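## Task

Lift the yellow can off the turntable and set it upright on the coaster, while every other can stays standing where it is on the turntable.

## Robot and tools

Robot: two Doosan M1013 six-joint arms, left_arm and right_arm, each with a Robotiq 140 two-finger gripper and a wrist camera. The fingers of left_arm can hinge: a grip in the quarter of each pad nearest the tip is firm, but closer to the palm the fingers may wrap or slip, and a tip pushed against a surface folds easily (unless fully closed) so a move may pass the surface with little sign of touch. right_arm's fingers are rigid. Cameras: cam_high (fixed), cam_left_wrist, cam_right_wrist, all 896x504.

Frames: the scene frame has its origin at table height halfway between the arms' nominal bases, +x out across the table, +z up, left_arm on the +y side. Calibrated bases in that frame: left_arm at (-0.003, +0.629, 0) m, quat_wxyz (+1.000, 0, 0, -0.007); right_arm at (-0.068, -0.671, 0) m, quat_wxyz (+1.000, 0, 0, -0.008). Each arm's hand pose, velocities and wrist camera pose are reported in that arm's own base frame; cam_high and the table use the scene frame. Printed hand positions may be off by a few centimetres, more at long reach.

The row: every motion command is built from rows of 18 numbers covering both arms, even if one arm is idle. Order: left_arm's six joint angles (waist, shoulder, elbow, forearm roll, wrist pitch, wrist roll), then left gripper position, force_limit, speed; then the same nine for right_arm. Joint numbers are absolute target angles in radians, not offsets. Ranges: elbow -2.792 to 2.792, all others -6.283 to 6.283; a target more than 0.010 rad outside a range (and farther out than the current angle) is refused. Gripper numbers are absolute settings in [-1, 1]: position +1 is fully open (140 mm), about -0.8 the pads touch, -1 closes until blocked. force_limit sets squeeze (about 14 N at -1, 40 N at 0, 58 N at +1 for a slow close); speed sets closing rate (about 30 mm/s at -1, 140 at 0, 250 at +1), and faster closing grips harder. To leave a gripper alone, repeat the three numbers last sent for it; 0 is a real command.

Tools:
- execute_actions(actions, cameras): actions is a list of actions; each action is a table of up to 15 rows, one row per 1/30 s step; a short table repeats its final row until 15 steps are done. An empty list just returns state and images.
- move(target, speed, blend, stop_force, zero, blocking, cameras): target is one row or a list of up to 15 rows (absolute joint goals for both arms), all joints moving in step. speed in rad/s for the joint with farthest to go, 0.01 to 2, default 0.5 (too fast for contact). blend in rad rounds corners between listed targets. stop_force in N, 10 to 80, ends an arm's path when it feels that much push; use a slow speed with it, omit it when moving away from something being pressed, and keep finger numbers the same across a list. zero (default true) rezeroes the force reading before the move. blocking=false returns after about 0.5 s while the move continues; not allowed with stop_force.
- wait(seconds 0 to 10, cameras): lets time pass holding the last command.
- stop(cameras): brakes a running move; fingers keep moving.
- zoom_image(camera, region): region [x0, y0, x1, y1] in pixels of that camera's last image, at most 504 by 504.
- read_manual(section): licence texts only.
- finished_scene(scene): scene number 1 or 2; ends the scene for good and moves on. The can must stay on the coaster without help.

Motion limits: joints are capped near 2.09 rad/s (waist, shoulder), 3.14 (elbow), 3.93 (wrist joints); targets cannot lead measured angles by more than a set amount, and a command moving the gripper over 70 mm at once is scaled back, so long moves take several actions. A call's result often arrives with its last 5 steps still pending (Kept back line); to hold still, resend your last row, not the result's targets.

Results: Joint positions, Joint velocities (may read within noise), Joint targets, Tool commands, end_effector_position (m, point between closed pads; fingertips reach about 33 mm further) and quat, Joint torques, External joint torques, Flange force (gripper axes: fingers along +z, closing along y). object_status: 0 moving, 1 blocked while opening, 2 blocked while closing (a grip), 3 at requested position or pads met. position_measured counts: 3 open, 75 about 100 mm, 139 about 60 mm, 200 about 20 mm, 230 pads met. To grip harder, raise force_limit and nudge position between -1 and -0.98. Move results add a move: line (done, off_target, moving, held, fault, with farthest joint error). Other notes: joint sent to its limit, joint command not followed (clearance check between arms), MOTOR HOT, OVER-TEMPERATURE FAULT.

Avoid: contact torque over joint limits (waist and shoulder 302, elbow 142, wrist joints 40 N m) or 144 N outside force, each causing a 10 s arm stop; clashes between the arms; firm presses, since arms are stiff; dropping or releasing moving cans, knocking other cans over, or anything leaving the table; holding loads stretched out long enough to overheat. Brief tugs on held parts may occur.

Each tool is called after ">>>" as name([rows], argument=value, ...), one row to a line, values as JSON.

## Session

>>> execute_actions(actions=[])

Scene clock: 0.00 s.
left_arm: end_effector_position=(+0.5439, -0.7029, +0.3002) position_measured=3 object_status=3 end_effector_quat_wxyz=(-0.414, -0.397, +0.584, -0.575) | right_arm: end_effector_position=(+0.5863, +0.3761, +0.2439) position_measured=3 object_status=3 end_effector_quat_wxyz=(-0.421, +0.443, +0.791, -0.024)
Joint positions: left_arm=[-0.642 0.47 1.915 -2.048 1.166 4.406] | right_arm=[0.274 0.579 1.383 0.558 1.857 -0.308]
Joint velocities: within noise
Joint torques (N m): no reading
External joint torques (N m): no reading
Flange force (N): no reading
Joint targets: left_arm=[-0.642 0.470 1.915 -2.048 1.166 4.406] | right_arm=[0.274 0.579 1.383 0.558 1.857 -0.308]
Tool commands: left_gripper/position=+1.0 left_gripper/force_limit=+1.0 left_gripper/speed=+1.0 right_gripper/position=+1.0 right_gripper/force_limit=+1.0 right_gripper/speed=+1.0

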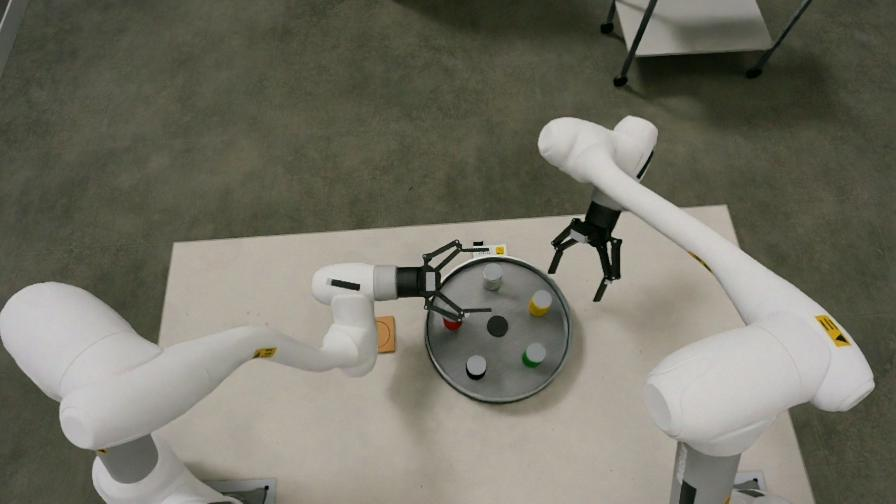

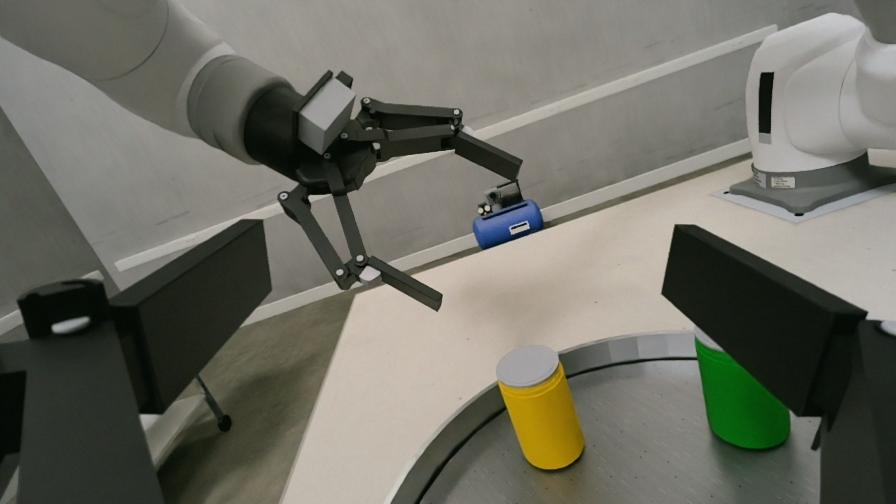

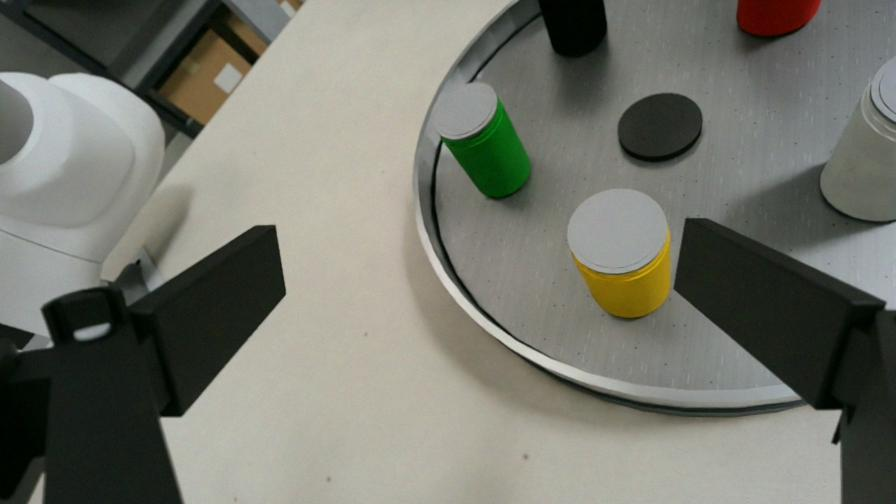

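>>> wait(seconds=0.5, cameras=["cam_high"])

>>> wait(seconds=0.5, cameras=["cam_high"])

>>> wait(seconds=1.0, cameras=["cam_high"])

Scene clock: 0.90 s.
left_arm: end_effector_position=(+0.5439, -0.7029, +0.3002) position_measured=3 object_status=3 end_effector_quat_wxyz=(-0.414, -0.397, +0.584, -0.575) | right_arm: end_effector_position=(+0.5863, +0.3761, +0.2439) position_measured=3 object_status=3 end_effector_quat_wxyz=(-0.421, +0.443, +0.791, -0.024)
Joint positions: left_arm=[-0.642 0.47 1.915 -2.048 1.166 4.406] | right_arm=[0.274 0.579 1.383 0.558 1.857 -0.308]
Joint velocities: within noise
Joint torques (N m): left_arm=[1.46 -70.44 -28.86 -2.46 2.16 -0.11] | right_arm=[2.09 -94.44 -36.93 4.42 1.63 0.22]
External joint torques (N m): left_arm=[-1.55 -3.13 1.59 -0.4 -0.03 0.09] | right_arm=[-2.04 -1.48 -1.63 0.32 -0.01 -0.24]
Flange force (N): left_arm=[5.3 6.3 -1.4] | right_arm=[-0.4 -0.4 -3.6]
Joint targets: left_arm=[-0.642 0.470 1.915 -2.048 1.166 4.406] | right_arm=[0.274 0.579 1.383 0.558 1.857 -0.308]
Tool commands: left_gripper/position=+1.0 left_gripper/force_limit=+1.0 left_gripper/speed=+1.0 right_gripper/position=+1.0 right_gripper/force_limit=+1.0 right_gripper/speed=+1.0
wait: 0.50 s; at rest from the start
Images, in order (width x height): cam_high 896x504.

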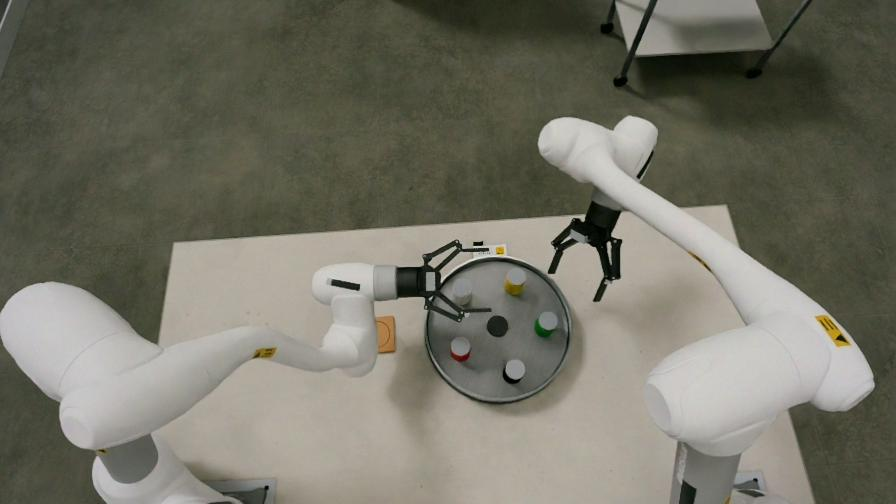

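Scene clock: 1.40 s.
left_arm: end_effector_position=(+0.5439, -0.7029, +0.3002) position_measured=3 object_status=3 end_effector_quat_wxyz=(-0.414, -0.397, +0.584, -0.575) | right_arm: end_effector_position=(+0.5863, +0.3761, +0.2439) position_measured=3 object_status=3 end_effector_quat_wxyz=(-0.421, +0.443, +0.791, -0.024)
Joint positions: left_arm=[-0.642 0.47 1.915 -2.048 1.166 4.406] | right_arm=[0.274 0.579 1.383 0.558 1.857 -0.308]
Joint velocities: within noise
Joint torques (N m): left_arm=[1.37 -70.57 -28.82 -2.46 2.17 -0.08] | right_arm=[1.76 -94.25 -36.97 4.44 1.63 0.2]
External joint torques (N m): left_arm=[-1.49 -2.89 1.58 -0.39 -0.05 0.07] | right_arm=[-1.85 -1.45 -1.53 0.3 -0.02 -0.22]
Flange force (N): left_arm=[5.0 6.0 -1.3] | right_arm=[-0.3 -0.4 -3.3]
Joint targets: left_arm=[-0.642 0.470 1.915 -2.048 1.166 4.406] | right_arm=[0.274 0.579 1.383 0.558 1.857 -0.308]
Tool commands: left_gripper/position=+1.0 left_gripper/force_limit=+1.0 left_gripper/speed=+1.0 right_gripper/position=+1.0 right_gripper/force_limit=+1.0 right_gripper/speed=+1.0
wait: 0.50 s; at rest by 0.17 s
Images, in order (width x height): cam_high 896x504.

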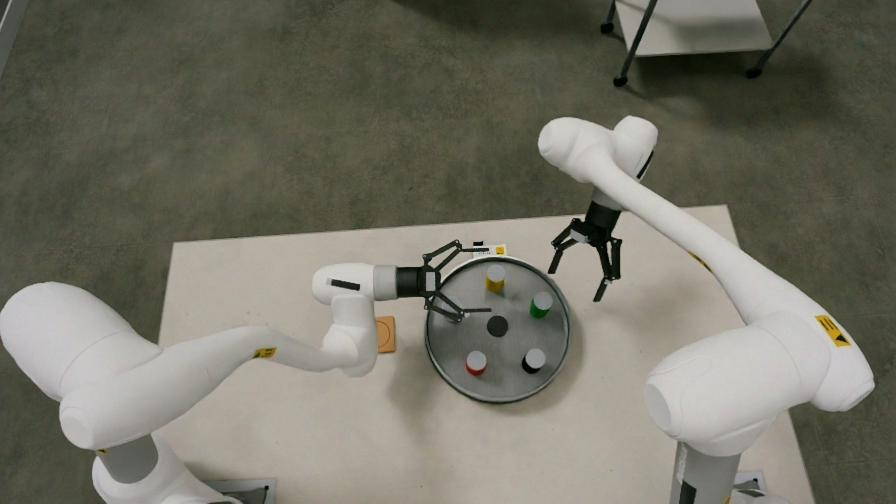

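Scene clock: 2.40 s.
left_arm: end_effector_position=(+0.5439, -0.7029, +0.3002) position_measured=3 object_status=3 end_effector_quat_wxyz=(-0.414, -0.397, +0.584, -0.575) | right_arm: end_effector_position=(+0.5863, +0.3761, +0.2439) position_measured=3 object_status=3 end_effector_quat_wxyz=(-0.421, +0.443, +0.791, -0.024)
Joint positions: left_arm=[-0.642 0.47 1.915 -2.048 1.166 4.406] | right_arm=[0.274 0.579 1.383 0.558 1.857 -0.308]
Joint velocities: within noise
Joint torques (N m): left_arm=[1.28 -70.3 -28.8 -2.45 2.18 -0.11] | right_arm=[1.77 -94.04 -37.02 4.44 1.63 0.21]
External joint torques (N m): left_arm=[-1.27 -3.19 1.6 -0.4 -0.07 0.09] | right_arm=[-1.99 -1.93 -1.59 0.31 -0.02 -0.23]
Flange force (N): left_arm=[5.3 6.1 -1.8] | right_arm=[-0.2 -1.1 -3.3]
Joint targets: left_arm=[-0.642 0.470 1.915 -2.048 1.166 4.406] | right_arm=[0.274 0.579 1.383 0.558 1.857 -0.308]
Tool commands: left_gripper/position=+1.0 left_gripper/force_limit=+1.0 left_gripper/speed=+1.0 right_gripper/position=+1.0 right_gripper/force_limit=+1.0 right_gripper/speed=+1.0
wait: 1.00 s; at rest by 0.17 s
Images, in order (width x height): cam_high 896x504.

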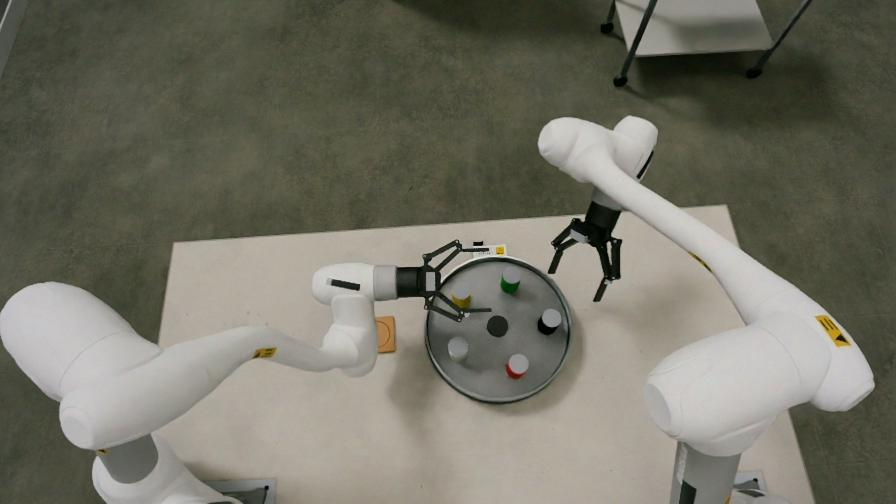

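>>> zoom_image(camera="cam_high", region=[410, 240, 590, 420])

>>> zoom_image(camera="cam_high", region=[340, 290, 440, 390])

Scaled by 2.800 from the camera's 896x504 image, which has a finer 1280x720 frame.

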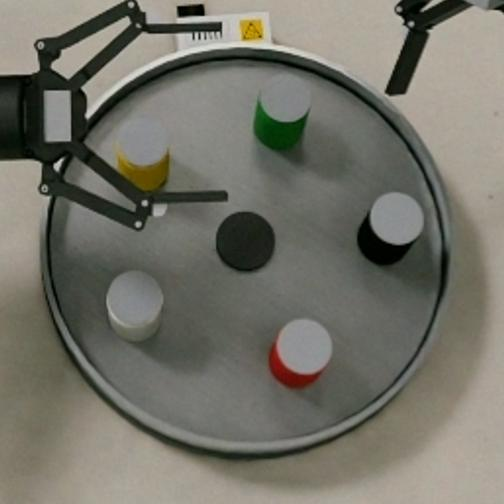

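Scaled by 5.040 from the camera's 896x504 image, which has a finer 1280x720 frame.

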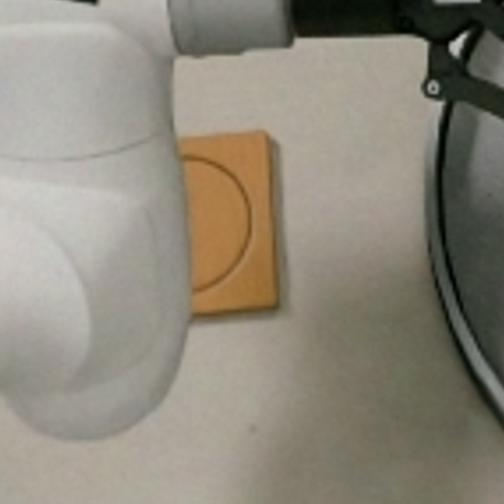

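>>> move(target=[0.313,-0.047,2.01,-1.221,0.721,3.558,1,1,1,0.6511,0.5676,1.2614,0,1.3126,-0.8673,1,1,1], speed=0.8, cameras=["cam_high", "cam_right_wrist"])

>>> zoom_image(camera="cam_high", region=[410, 240, 590, 420])

>>> zoom_image(camera="cam_high", region=[340, 290, 440, 390])

Scene clock: 11.93 s.
left_arm: end_effector_position=(+0.7089, +0.0488, +0.3931) position_measured=3 object_status=3 end_effector_quat_wxyz=(+0.021, +0.782, -0.369, +0.501) | right_arm: end_effector_position=(+0.6741, +0.5570, +0.2000) position_measured=3 object_status=3 end_effector_quat_wxyz=(+0.000, +0.026, +1.000, +0.000)
Joint positions: left_arm=[0.313 -0.047 2.01 -1.221 0.721 3.558] | right_arm=[0.651 0.568 1.261 0 1.313 -0.867]
Joint velocities: within noise
Joint torques (N m): left_arm=[0.98 -29.12 -40.37 0.04 0.04 -0.11] | right_arm=[1.74 -95.63 -39.29 3.97 0.11 0.24]
External joint torques (N m): left_arm=[-1.07 -4.42 2.05 -0.26 0.01 0.09] | right_arm=[-2.07 -2.07 -1.88 0.29 -0.09 -0.24]
Flange force (N): left_arm=[0.9 9.9 -4.3] | right_arm=[-2.8 -1.0 -2.9]
Joint targets: left_arm=[0.313 -0.047 2.010 -1.221 0.721 3.558] | right_arm=[0.651 0.568 1.261 0.000 1.313 -0.867]
move: done
Images, in order (width x height): cam_high 896x504, cam_right_wrist 896x504.

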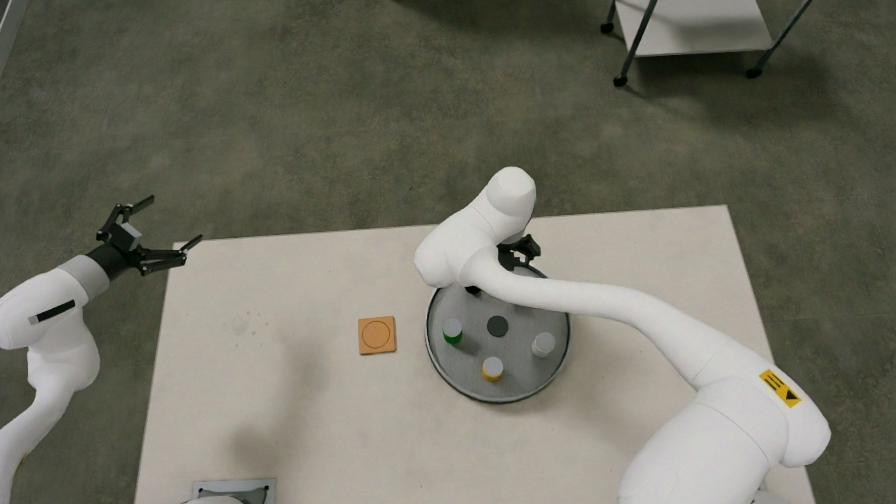

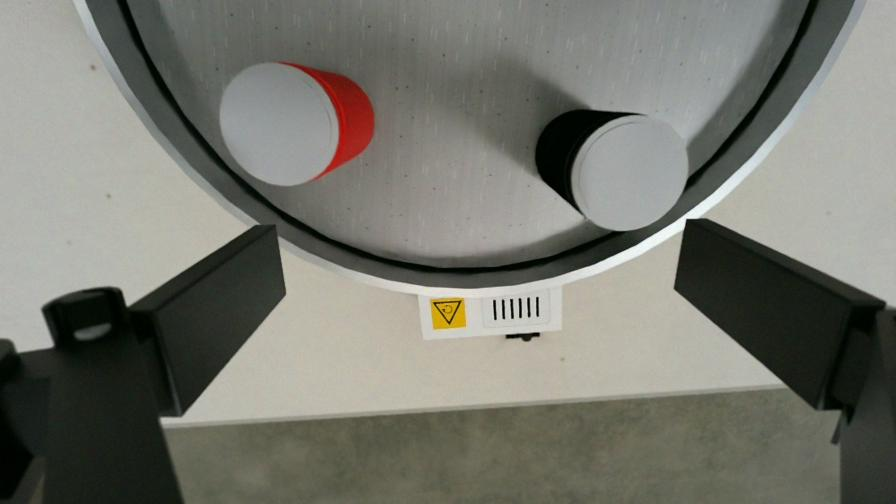

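Scaled by 2.800 from the camera's 896x504 image, which has a finer 1280x720 frame.

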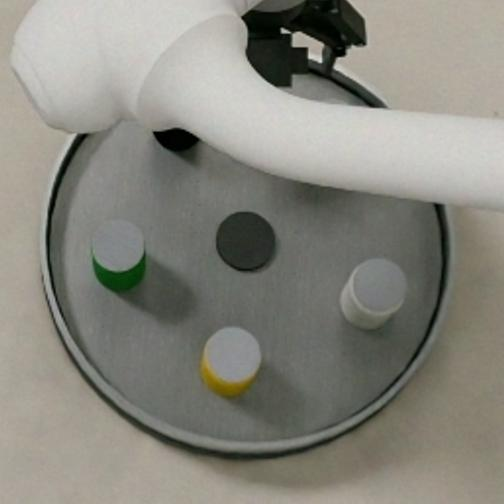

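Scaled by 5.040 from the camera's 896x504 image, which has a finer 1280x720 frame.

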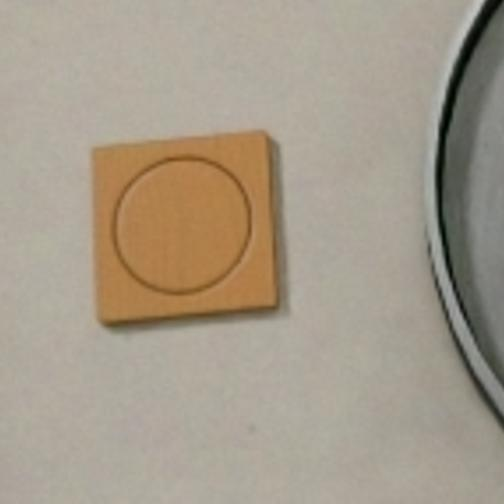

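>>> wait(seconds=0, cameras=["cam_right_wrist"])

Scene clock: 13.03 s.
left_arm: end_effector_position=(+0.7089, +0.0489, +0.3931) position_measured=3 object_status=3 end_effector_quat_wxyz=(+0.021, +0.782, -0.369, +0.501) | right_arm: end_effector_position=(+0.6741, +0.5570, +0.2000) position_measured=3 object_status=3 end_effector_quat_wxyz=(+0.000, +0.026, +1.000, +0.000)
Joint positions: left_arm=[0.313 -0.047 2.01 -1.221 0.721 3.558] | right_arm=[0.651 0.568 1.261 0 1.313 -0.867]
Joint velocities: within noise
Joint torques (N m): left_arm=[1.52 -30.97 -40.34 0.17 0.01 -0.08] | right_arm=[1.89 -95.67 -39.26 3.92 0.09 0.19]
External joint torques (N m): left_arm=[-1.48 -2.59 1.94 -0.37 0.03 0.07] | right_arm=[-1.83 -1.57 -1.73 0.33 -0.06 -0.19]
Flange force (N): left_arm=[0.4 8.1 -1.4] | right_arm=[-2.9 -0.4 -2.6]
Joint targets: left_arm=[0.313 -0.047 2.010 -1.221 0.721 3.558] | right_arm=[0.651 0.568 1.261 0.000 1.313 -0.867]
Tool commands: left_gripper/position=+1.0 left_gripper/force_limit=+1.0 left_gripper/speed=+1.0 right_gripper/position=+1.0 right_gripper/force_limit=+1.0 right_gripper/speed=+1.0
Images, in order (width x height): cam_right_wrist 896x504.

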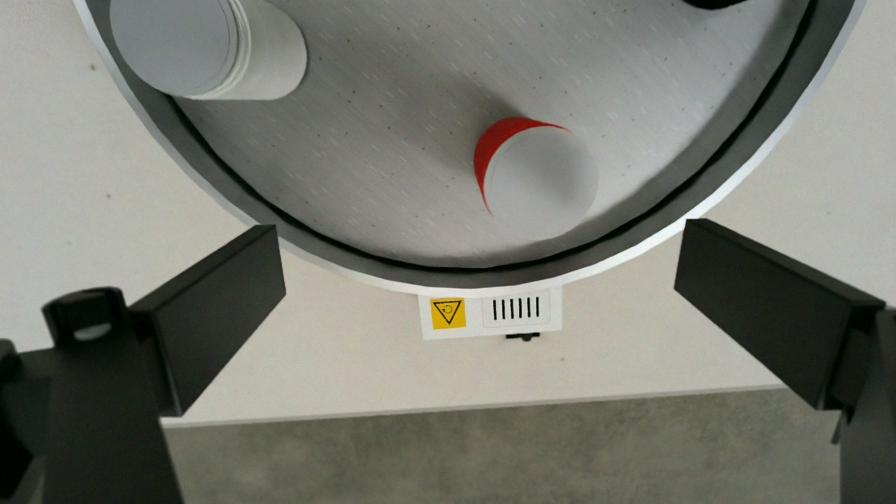

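>>> wait(seconds=1.85, cameras=["cam_right_wrist"])

>>> wait(seconds=0.2, cameras=["cam_right_wrist"])

>>> zoom_image(camera="cam_right_wrist", region=[270, 60, 690, 300])

>>> wait(seconds=0.2, cameras=["cam_right_wrist"])

>>> wait(seconds=0.2, cameras=["cam_right_wrist"])

Scene clock: 15.40 s.
left_arm: end_effector_position=(+0.7089, +0.0489, +0.3932) position_measured=3 object_status=3 end_effector_quat_wxyz=(+0.021, +0.782, -0.369, +0.501) | right_arm: end_effector_position=(+0.6741, +0.5570, +0.2000) position_measured=3 object_status=3 end_effector_quat_wxyz=(+0.000, +0.026, +1.000, +0.000)
Joint positions: left_arm=[0.313 -0.047 2.01 -1.221 0.721 3.558] | right_arm=[0.651 0.568 1.261 0 1.313 -0.867]
Joint velocities: within noise
Joint torques (N m): left_arm=[1.17 -30.85 -40.26 0.17 -0.03 -0.1] | right_arm=[2.01 -95.62 -39.16 3.97 0.1 0.23]
External joint torques (N m): left_arm=[-1.08 -2.82 1.92 -0.36 0.07 0.08] | right_arm=[-2.22 -1.92 -1.94 0.28 -0.07 -0.23]
Flange force (N): left_arm=[0.0 7.8 -2.3] | right_arm=[-3.2 -0.8 -2.9]
Joint targets: left_arm=[0.313 -0.047 2.010 -1.221 0.721 3.558] | right_arm=[0.651 0.568 1.261 0.000 1.313 -0.867]
Tool commands: left_gripper/position=+1.0 left_gripper/force_limit=+1.0 left_gripper/speed=+1.0 right_gripper/position=+1.0 right_gripper/force_limit=+1.0 right_gripper/speed=+1.0
wait: 1.87 s; at rest from the start
Images, in order (width x height): cam_right_wrist 896x504.

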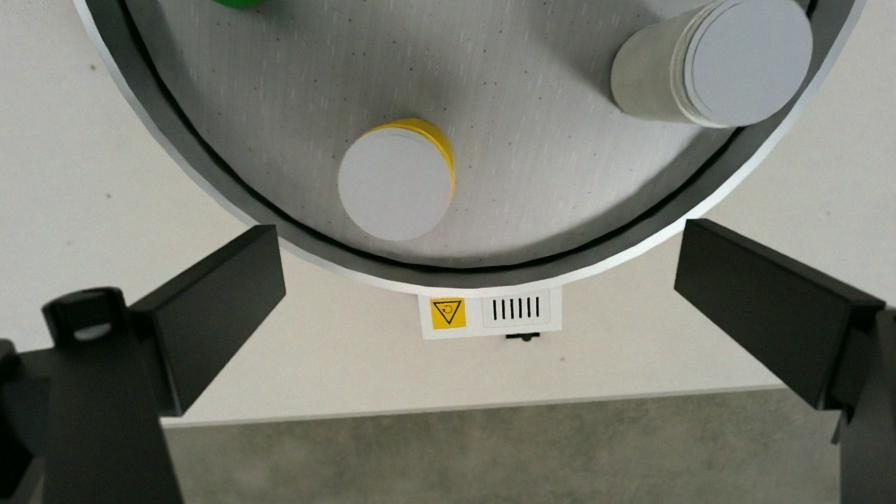

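Scene clock: 15.60 s.
left_arm: end_effector_position=(+0.7089, +0.0489, +0.3932) position_measured=3 object_status=3 end_effector_quat_wxyz=(+0.021, +0.782, -0.369, +0.501) | right_arm: end_effector_position=(+0.6741, +0.5570, +0.2000) position_measured=3 object_status=3 end_effector_quat_wxyz=(+0.000, +0.026, +1.000, +0.000)
Joint positions: left_arm=[0.313 -0.047 2.01 -1.221 0.721 3.558] | right_arm=[0.651 0.568 1.261 0 1.313 -0.867]
Joint velocities: within noise
Joint torques (N m): left_arm=[1.41 -31.08 -40.32 0.15 0 -0.12] | right_arm=[1.81 -95.55 -39.23 3.97 0.08 0.22]
External joint torques (N m): left_arm=[-1.43 -2.45 1.94 -0.36 0.04 0.11] | right_arm=[-2.03 -2.07 -1.91 0.28 -0.06 -0.22]
Flange force (N): left_arm=[0.2 7.8 -1.3] | right_arm=[-2.9 -0.9 -3.0]
Joint targets: left_arm=[0.313 -0.047 2.010 -1.221 0.721 3.558] | right_arm=[0.651 0.568 1.261 0.000 1.313 -0.867]
Tool commands: left_gripper/position=+1.0 left_gripper/force_limit=+1.0 left_gripper/speed=+1.0 right_gripper/position=+1.0 right_gripper/force_limit=+1.0 right_gripper/speed=+1.0
wait: 0.20 s; at rest by 0.17 s
Images, in order (width x height): cam_right_wrist 896x504.

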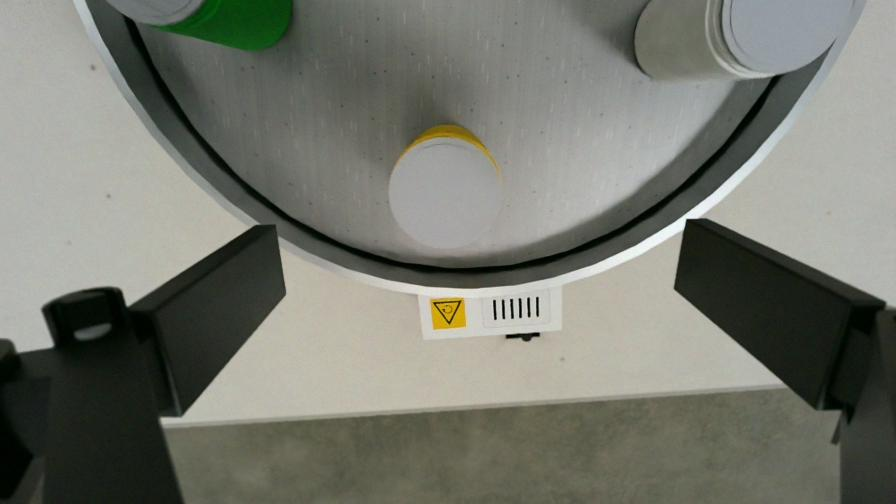

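Scaled by 1.200 from the camera's 896x504 image, which has a finer 1280x720 frame.

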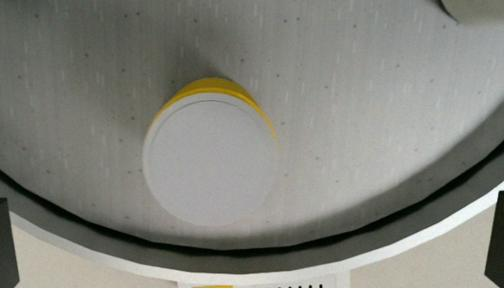

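Scene clock: 15.80 s.
left_arm: end_effector_position=(+0.7089, +0.0489, +0.3932) position_measured=3 object_status=3 end_effector_quat_wxyz=(+0.021, +0.782, -0.369, +0.501) | right_arm: end_effector_position=(+0.6741, +0.5570, +0.2000) position_measured=3 object_status=3 end_effector_quat_wxyz=(+0.000, +0.026, +1.000, +0.000)
Joint positions: left_arm=[0.313 -0.047 2.01 -1.221 0.721 3.558] | right_arm=[0.651 0.568 1.261 0 1.313 -0.867]
Joint velocities: within noise
Joint torques (N m): left_arm=[1.37 -31.08 -40.3 0.17 0.01 -0.11] | right_arm=[1.59 -95.47 -39.37 3.96 0.12 0.21]
External joint torques (N m): left_arm=[-1.36 -2.46 2.01 -0.37 0.04 0.09] | right_arm=[-1.41 -2.03 -1.68 0.3 -0.09 -0.21]
Flange force (N): left_arm=[0.0 7.9 -1.4] | right_arm=[-2.0 -0.7 -2.7]
Joint targets: left_arm=[0.313 -0.047 2.010 -1.221 0.721 3.558] | right_arm=[0.651 0.568 1.261 0.000 1.313 -0.867]
Tool commands: left_gripper/position=+1.0 left_gripper/force_limit=+1.0 left_gripper/speed=+1.0 right_gripper/position=+1.0 right_gripper/force_limit=+1.0 right_gripper/speed=+1.0
wait: 0.20 s; at rest by 0.17 s
Images, in order (width x height): cam_right_wrist 896x504.

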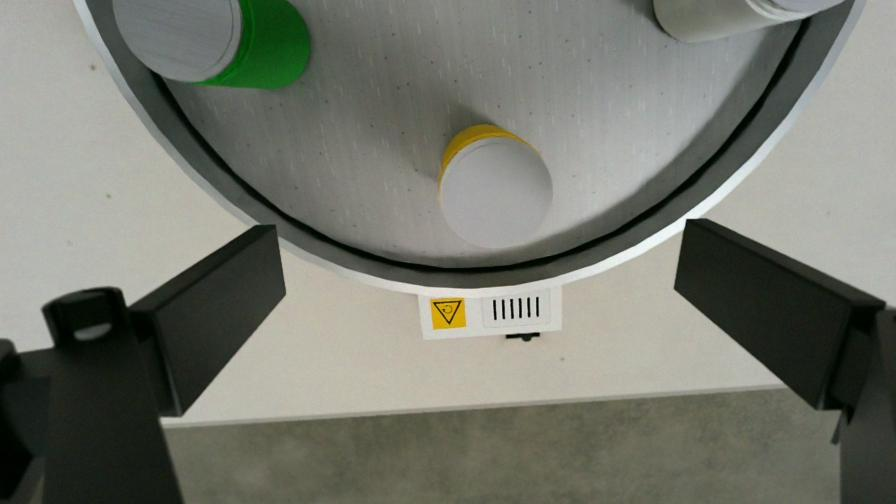

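Scene clock: 16.00 s.
left_arm: end_effector_position=(+0.7089, +0.0489, +0.3932) position_measured=3 object_status=3 end_effector_quat_wxyz=(+0.021, +0.782, -0.369, +0.501) | right_arm: end_effector_position=(+0.6741, +0.5570, +0.2000) position_measured=3 object_status=3 end_effector_quat_wxyz=(+0.000, +0.026, +1.000, +0.000)
Joint positions: left_arm=[0.313 -0.047 2.01 -1.221 0.721 3.558] | right_arm=[0.651 0.568 1.261 0 1.313 -0.867]
Joint velocities: within noise
Joint torques (N m): left_arm=[1.36 -31.11 -40.32 0.15 0 -0.11] | right_arm=[2.09 -95.91 -39.43 4 0.14 0.24]
External joint torques (N m): left_arm=[-1.22 -2.55 1.94 -0.35 0.04 0.09] | right_arm=[-2.16 -1.46 -1.61 0.25 -0.11 -0.24]
Flange force (N): left_arm=[0.0 7.7 -1.7] | right_arm=[-3.1 -0.9 -2.3]
Joint targets: left_arm=[0.313 -0.047 2.010 -1.221 0.721 3.558] | right_arm=[0.651 0.568 1.261 0.000 1.313 -0.867]
Tool commands: left_gripper/position=+1.0 left_gripper/force_limit=+1.0 left_gripper/speed=+1.0 right_gripper/position=+1.0 right_gripper/force_limit=+1.0 right_gripper/speed=+1.0
wait: 0.20 s; at rest by 0.17 s
Images, in order (width x height): cam_right_wrist 896x504.

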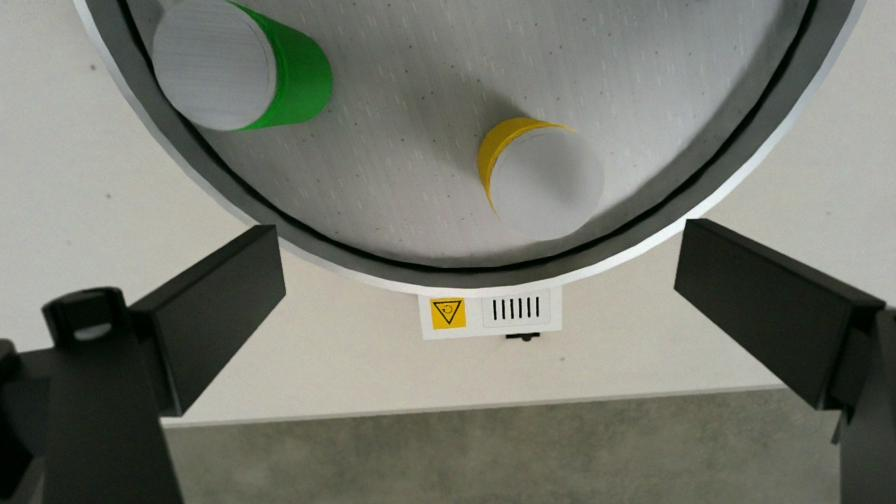

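>>> wait(seconds=0, cameras=["cam_right_wrist"])

Scene clock: 19.13 s.
left_arm: end_effector_position=(+0.7089, +0.0489, +0.3932) position_measured=3 object_status=3 end_effector_quat_wxyz=(+0.021, +0.782, -0.369, +0.501) | right_arm: end_effector_position=(+0.6741, +0.5570, +0.2000) position_measured=3 object_status=3 end_effector_quat_wxyz=(+0.000, +0.026, +1.000, +0.000)
Joint positions: left_arm=[0.313 -0.047 2.01 -1.221 0.721 3.558] | right_arm=[0.651 0.568 1.261 0 1.313 -0.867]
Joint velocities: within noise
Joint torques (N m): left_arm=[1.34 -31.06 -40.26 0.18 -0.01 -0.11] | right_arm=[1.9 -95.81 -39.34 3.96 0.1 0.21]
External joint torques (N m): left_arm=[-1.33 -2.43 1.93 -0.39 0.05 0.09] | right_arm=[-1.84 -1.98 -1.83 0.3 -0.07 -0.21]
Flange force (N): left_arm=[0.0 7.7 -1.4] | right_arm=[-2.6 -0.8 -2.9]
Joint targets: left_arm=[0.313 -0.047 2.010 -1.221 0.721 3.558] | right_arm=[0.651 0.568 1.261 0.000 1.313 -0.867]
Tool commands: left_gripper/position=+1.0 left_gripper/force_limit=+1.0 left_gripper/speed=+1.0 right_gripper/position=+1.0 right_gripper/force_limit=+1.0 right_gripper/speed=+1.0
Images, in order (width x height): cam_right_wrist 896x504.

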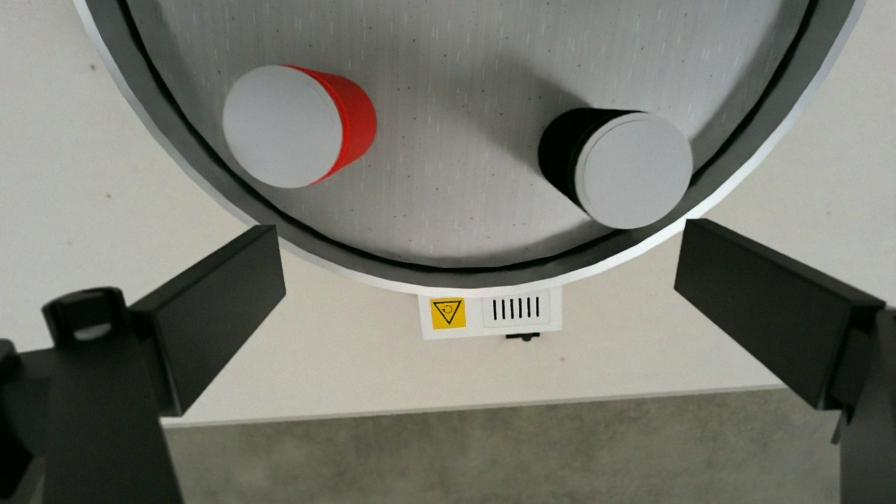

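>>> wait(seconds=3.1, cameras=["cam_right_wrist"])

>>> wait(seconds=0.2, cameras=["cam_right_wrist"])

>>> wait(seconds=0.2, cameras=["cam_right_wrist"])

Scene clock: 22.47 s.
left_arm: end_effector_position=(+0.7089, +0.0489, +0.3932) position_measured=3 object_status=3 end_effector_quat_wxyz=(+0.021, +0.782, -0.369, +0.501) | right_arm: end_effector_position=(+0.6741, +0.5570, +0.2000) position_measured=3 object_status=3 end_effector_quat_wxyz=(+0.000, +0.026, +1.000, +0.000)
Joint positions: left_arm=[0.313 -0.047 2.01 -1.221 0.721 3.558] | right_arm=[0.651 0.568 1.261 0 1.313 -0.867]
Joint velocities: within noise
Joint torques (N m): left_arm=[1.51 -30.88 -40.3 0.17 0.01 -0.11] | right_arm=[2.16 -95.76 -39.24 3.97 0.12 0.2]
External joint torques (N m): left_arm=[-1.46 -2.74 1.99 -0.37 0.04 0.1] | right_arm=[-2.21 -1.57 -1.79 0.28 -0.1 -0.2]
Flange force (N): left_arm=[0.3 8.3 -1.6] | right_arm=[-3.3 -0.7 -2.6]
Joint targets: left_arm=[0.313 -0.047 2.010 -1.221 0.721 3.558] | right_arm=[0.651 0.568 1.261 0.000 1.313 -0.867]
Tool commands: left_gripper/position=+1.0 left_gripper/force_limit=+1.0 left_gripper/speed=+1.0 right_gripper/position=+1.0 right_gripper/force_limit=+1.0 right_gripper/speed=+1.0
wait: 3.10 s; at rest from the start
Images, in order (width x height): cam_right_wrist 896x504.

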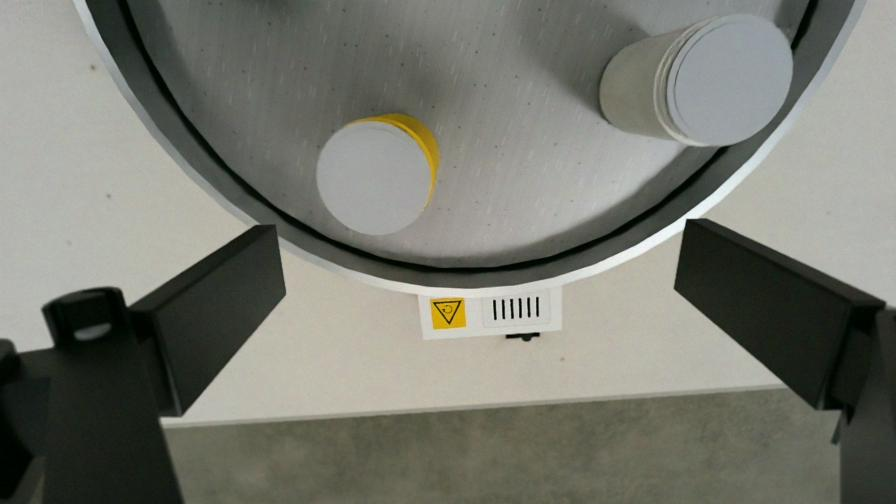

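Scene clock: 22.67 s.
left_arm: end_effector_position=(+0.7089, +0.0489, +0.3932) position_measured=3 object_status=3 end_effector_quat_wxyz=(+0.021, +0.782, -0.369, +0.501) | right_arm: end_effector_position=(+0.6741, +0.5570, +0.2000) position_measured=3 object_status=3 end_effector_quat_wxyz=(+0.000, +0.026, +1.000, +0.000)
Joint positions: left_arm=[0.313 -0.047 2.01 -1.221 0.721 3.558] | right_arm=[0.651 0.568 1.261 0 1.313 -0.867]
Joint velocities: within noise
Joint torques (N m): left_arm=[1.48 -31.05 -40.31 0.16 0 -0.11] | right_arm=[1.67 -95.53 -39.25 3.95 0.09 0.23]
External joint torques (N m): left_arm=[-1.44 -2.48 1.98 -0.37 0.04 0.09] | right_arm=[-2.14 -1.71 -1.78 0.27 -0.07 -0.23]
Flange force (N): left_arm=[0.2 8.0 -1.3] | right_arm=[-3.1 -0.8 -2.7]
Joint targets: left_arm=[0.313 -0.047 2.010 -1.221 0.721 3.558] | right_arm=[0.651 0.568 1.261 0.000 1.313 -0.867]
Tool commands: left_gripper/position=+1.0 left_gripper/force_limit=+1.0 left_gripper/speed=+1.0 right_gripper/position=+1.0 right_gripper/force_limit=+1.0 right_gripper/speed=+1.0
wait: 0.20 s; at rest by 0.17 s
Images, in order (width x height): cam_right_wrist 896x504.

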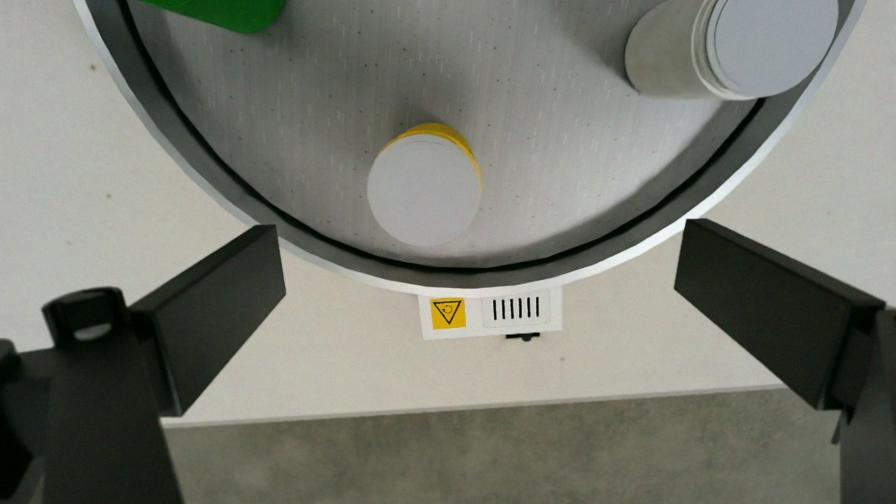

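Scene clock: 22.87 s.
left_arm: end_effector_position=(+0.7089, +0.0489, +0.3932) position_measured=3 object_status=3 end_effector_quat_wxyz=(+0.021, +0.782, -0.369, +0.501) | right_arm: end_effector_position=(+0.6741, +0.5570, +0.2000) position_measured=3 object_status=3 end_effector_quat_wxyz=(+0.000, +0.026, +1.000, +0.000)
Joint positions: left_arm=[0.313 -0.047 2.01 -1.221 0.721 3.558] | right_arm=[0.651 0.568 1.261 0 1.313 -0.867]
Joint velocities: within noise
Joint torques (N m): left_arm=[1.54 -30.76 -40.33 0.17 0 -0.11] | right_arm=[1.81 -95.35 -39.26 3.96 0.11 0.27]
External joint torques (N m): left_arm=[-1.65 -2.67 1.97 -0.39 0.04 0.1] | right_arm=[-2.09 -2.06 -1.82 0.29 -0.08 -0.27]
Flange force (N): left_arm=[0.5 8.4 -1.3] | right_arm=[-2.8 -1.1 -2.9]
Joint targets: left_arm=[0.313 -0.047 2.010 -1.221 0.721 3.558] | right_arm=[0.651 0.568 1.261 0.000 1.313 -0.867]
Tool commands: left_gripper/position=+1.0 left_gripper/force_limit=+1.0 left_gripper/speed=+1.0 right_gripper/position=+1.0 right_gripper/force_limit=+1.0 right_gripper/speed=+1.0
wait: 0.20 s; at rest by 0.17 s
Images, in order (width x height): cam_right_wrist 896x504.

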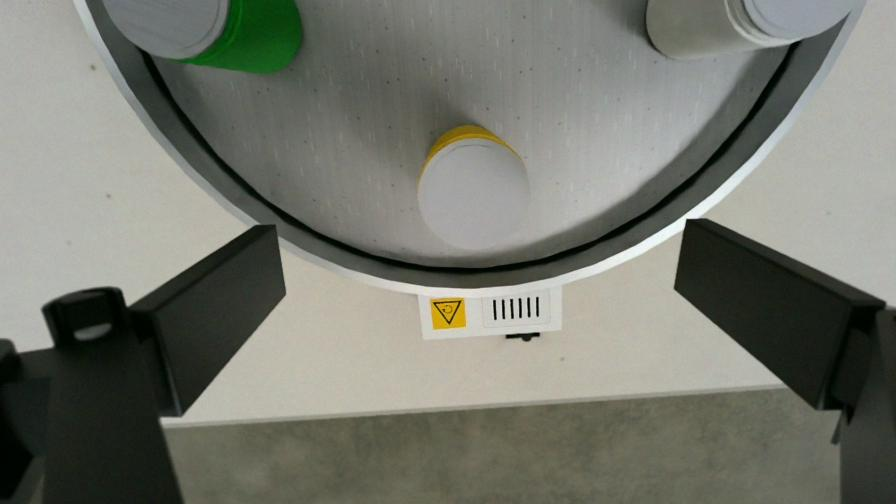

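>>> wait(seconds=0, cameras=["cam_right_wrist"])

Scene clock: 40.67 s.
left_arm: end_effector_position=(+0.7089, +0.0489, +0.3932) position_measured=3 object_status=3 end_effector_quat_wxyz=(+0.021, +0.782, -0.369, +0.501) | right_arm: end_effector_position=(+0.6741, +0.5570, +0.2000) position_measured=3 object_status=3 end_effector_quat_wxyz=(+0.000, +0.026, +1.000, +0.000)
Joint positions: left_arm=[0.313 -0.047 2.01 -1.221 0.721 3.558] | right_arm=[0.651 0.568 1.261 0 1.313 -0.867]
Joint velocities: within noise
Joint torques (N m): left_arm=[1.61 -31.08 -40.26 0.16 -0.01 -0.1] | right_arm=[1.94 -95.64 -39.22 3.99 0.13 0.24]
External joint torques (N m): left_arm=[-1.62 -2.42 1.88 -0.36 0.05 0.09] | right_arm=[-2.26 -1.58 -1.8 0.24 -0.11 -0.24]
Flange force (N): left_arm=[0.5 7.9 -1.0] | right_arm=[-3.4 -0.8 -2.6]
Joint targets: left_arm=[0.313 -0.047 2.010 -1.221 0.721 3.558] | right_arm=[0.651 0.568 1.261 0.000 1.313 -0.867]
Tool commands: left_gripper/position=+1.0 left_gripper/force_limit=+1.0 left_gripper/speed=+1.0 right_gripper/position=+1.0 right_gripper/force_limit=+1.0 right_gripper/speed=+1.0
Images, in order (width x height): cam_right_wrist 896x504.

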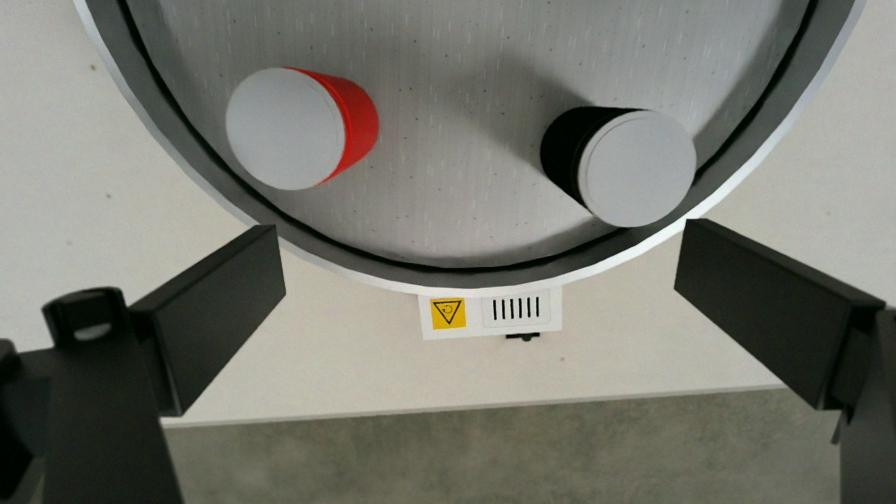

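>>> wait(seconds=0, cameras=["cam_high"])

Scene clock: 44.73 s.
left_arm: end_effector_position=(+0.7089, +0.0489, +0.3932) position_measured=3 object_status=3 end_effector_quat_wxyz=(+0.021, +0.782, -0.369, +0.501) | right_arm: end_effector_position=(+0.6741, +0.5570, +0.2000) position_measured=3 object_status=3 end_effector_quat_wxyz=(+0.000, +0.026, +1.000, +0.000)
Joint positions: left_arm=[0.313 -0.047 2.01 -1.221 0.721 3.558] | right_arm=[0.651 0.568 1.261 0 1.313 -0.867]
Joint velocities: within noise
Joint torques (N m): left_arm=[1.34 -30.77 -40.29 0.14 0.03 -0.1] | right_arm=[2.02 -95.81 -39.31 3.96 0.1 0.24]
External joint torques (N m): left_arm=[-1.34 -2.78 1.95 -0.36 0.02 0.09] | right_arm=[-1.9 -1.3 -1.66 0.28 -0.08 -0.24]
Flange force (N): left_arm=[0.3 8.2 -1.8] | right_arm=[-3.2 -0.4 -2.4]
Joint targets: left_arm=[0.313 -0.047 2.010 -1.221 0.721 3.558] | right_arm=[0.651 0.568 1.261 0.000 1.313 -0.867]
Tool commands: left_gripper/position=+1.0 left_gripper/force_limit=+1.0 left_gripper/speed=+1.0 right_gripper/position=+1.0 right_gripper/force_limit=+1.0 right_gripper/speed=+1.0
Images, in order (width x height): cam_high 896x504.

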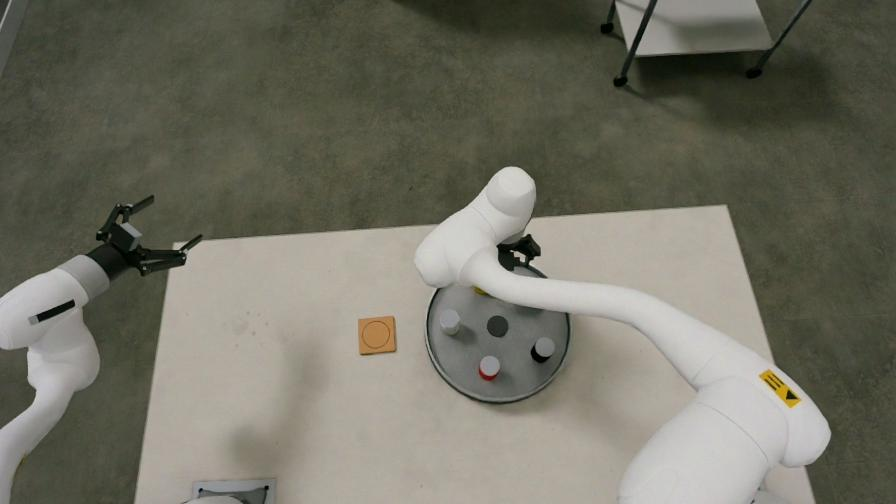

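>>> wait(seconds=5.6, cameras=["cam_right_wrist"])

Scene clock: 51.43 s.
left_arm: end_effector_position=(+0.7089, +0.0489, +0.3932) position_measured=3 object_status=3 end_effector_quat_wxyz=(+0.021, +0.782, -0.369, +0.501) | right_arm: end_effector_position=(+0.6741, +0.5570, +0.2000) position_measured=3 object_status=3 end_effector_quat_wxyz=(+0.000, +0.026, +1.000, +0.000)
Joint positions: left_arm=[0.313 -0.047 2.01 -1.221 0.721 3.558] | right_arm=[0.651 0.568 1.261 0 1.313 -0.867]
Joint velocities: within noise
Joint torques (N m): left_arm=[1.49 -30.93 -40.39 0.18 -0.01 -0.12] | right_arm=[1.88 -95.74 -39.21 3.97 0.1 0.25]
External joint torques (N m): left_arm=[-1.64 -2.54 2 -0.39 0.06 0.1] | right_arm=[-1.76 -1.43 -1.76 0.28 -0.07 -0.25]
Flange force (N): left_arm=[0.4 8.2 -1.2] | right_arm=[-3.1 -0.2 -2.5]
Joint targets: left_arm=[0.313 -0.047 2.010 -1.221 0.721 3.558] | right_arm=[0.651 0.568 1.261 0.000 1.313 -0.867]
Tool commands: left_gripper/position=+1.0 left_gripper/force_limit=+1.0 left_gripper/speed=+1.0 right_gripper/position=+1.0 right_gripper/force_limit=+1.0 right_gripper/speed=+1.0
wait: 5.60 s; at rest from the start
Images, in order (width x height): cam_right_wrist 896x504.

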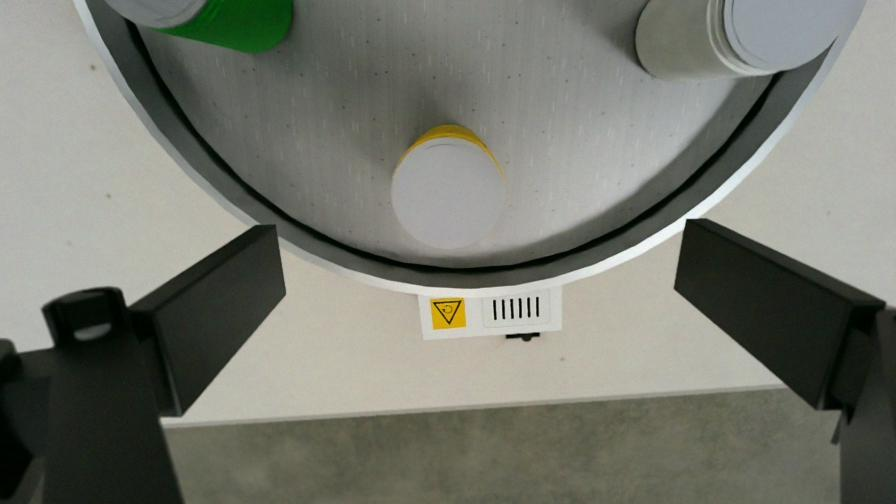

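>>> zoom_image(camera="cam_right_wrist", region=[368, 110, 528, 270])

Scaled by 3.150 from the camera's 896x504 image, which has a finer 1280x720 frame.

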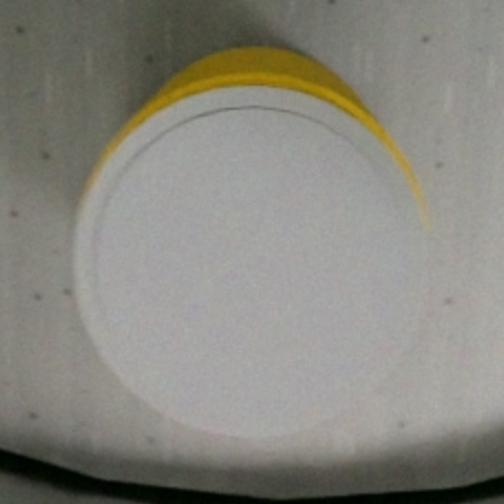

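>>> wait(seconds=0, cameras=[])

Scene clock: 52.40 s.
left_arm: end_effector_position=(+0.7089, +0.0489, +0.3932) position_measured=3 object_status=3 end_effector_quat_wxyz=(+0.021, +0.782, -0.369, +0.501) | right_arm: end_effector_position=(+0.6741, +0.5570, +0.2000) position_measured=3 object_status=3 end_effector_quat_wxyz=(+0.000, +0.026, +1.000, +0.000)
Joint positions: left_arm=[0.313 -0.047 2.01 -1.221 0.721 3.558] | right_arm=[0.651 0.568 1.261 0 1.313 -0.867]
Joint velocities: within noise
Joint torques (N m): left_arm=[1.3 -30.97 -40.31 0.16 0 -0.12] | right_arm=[2.05 -95.75 -39.22 3.96 0.11 0.24]
External joint torques (N m): left_arm=[-1.36 -2.57 1.96 -0.38 0.05 0.1] | right_arm=[-2.04 -1.59 -1.8 0.29 -0.08 -0.24]
Flange force (N): left_arm=[0.1 7.9 -1.5] | right_arm=[-3.2 -0.6 -2.6]
Joint targets: left_arm=[0.313 -0.047 2.010 -1.221 0.721 3.558] | right_arm=[0.651 0.568 1.261 0.000 1.313 -0.867]
Tool commands: left_gripper/position=+1.0 left_gripper/force_limit=+1.0 left_gripper/speed=+1.0 right_gripper/position=+1.0 right_gripper/force_limit=+1.0 right_gripper/speed=+1.0
No camera images: "cameras" was empty.


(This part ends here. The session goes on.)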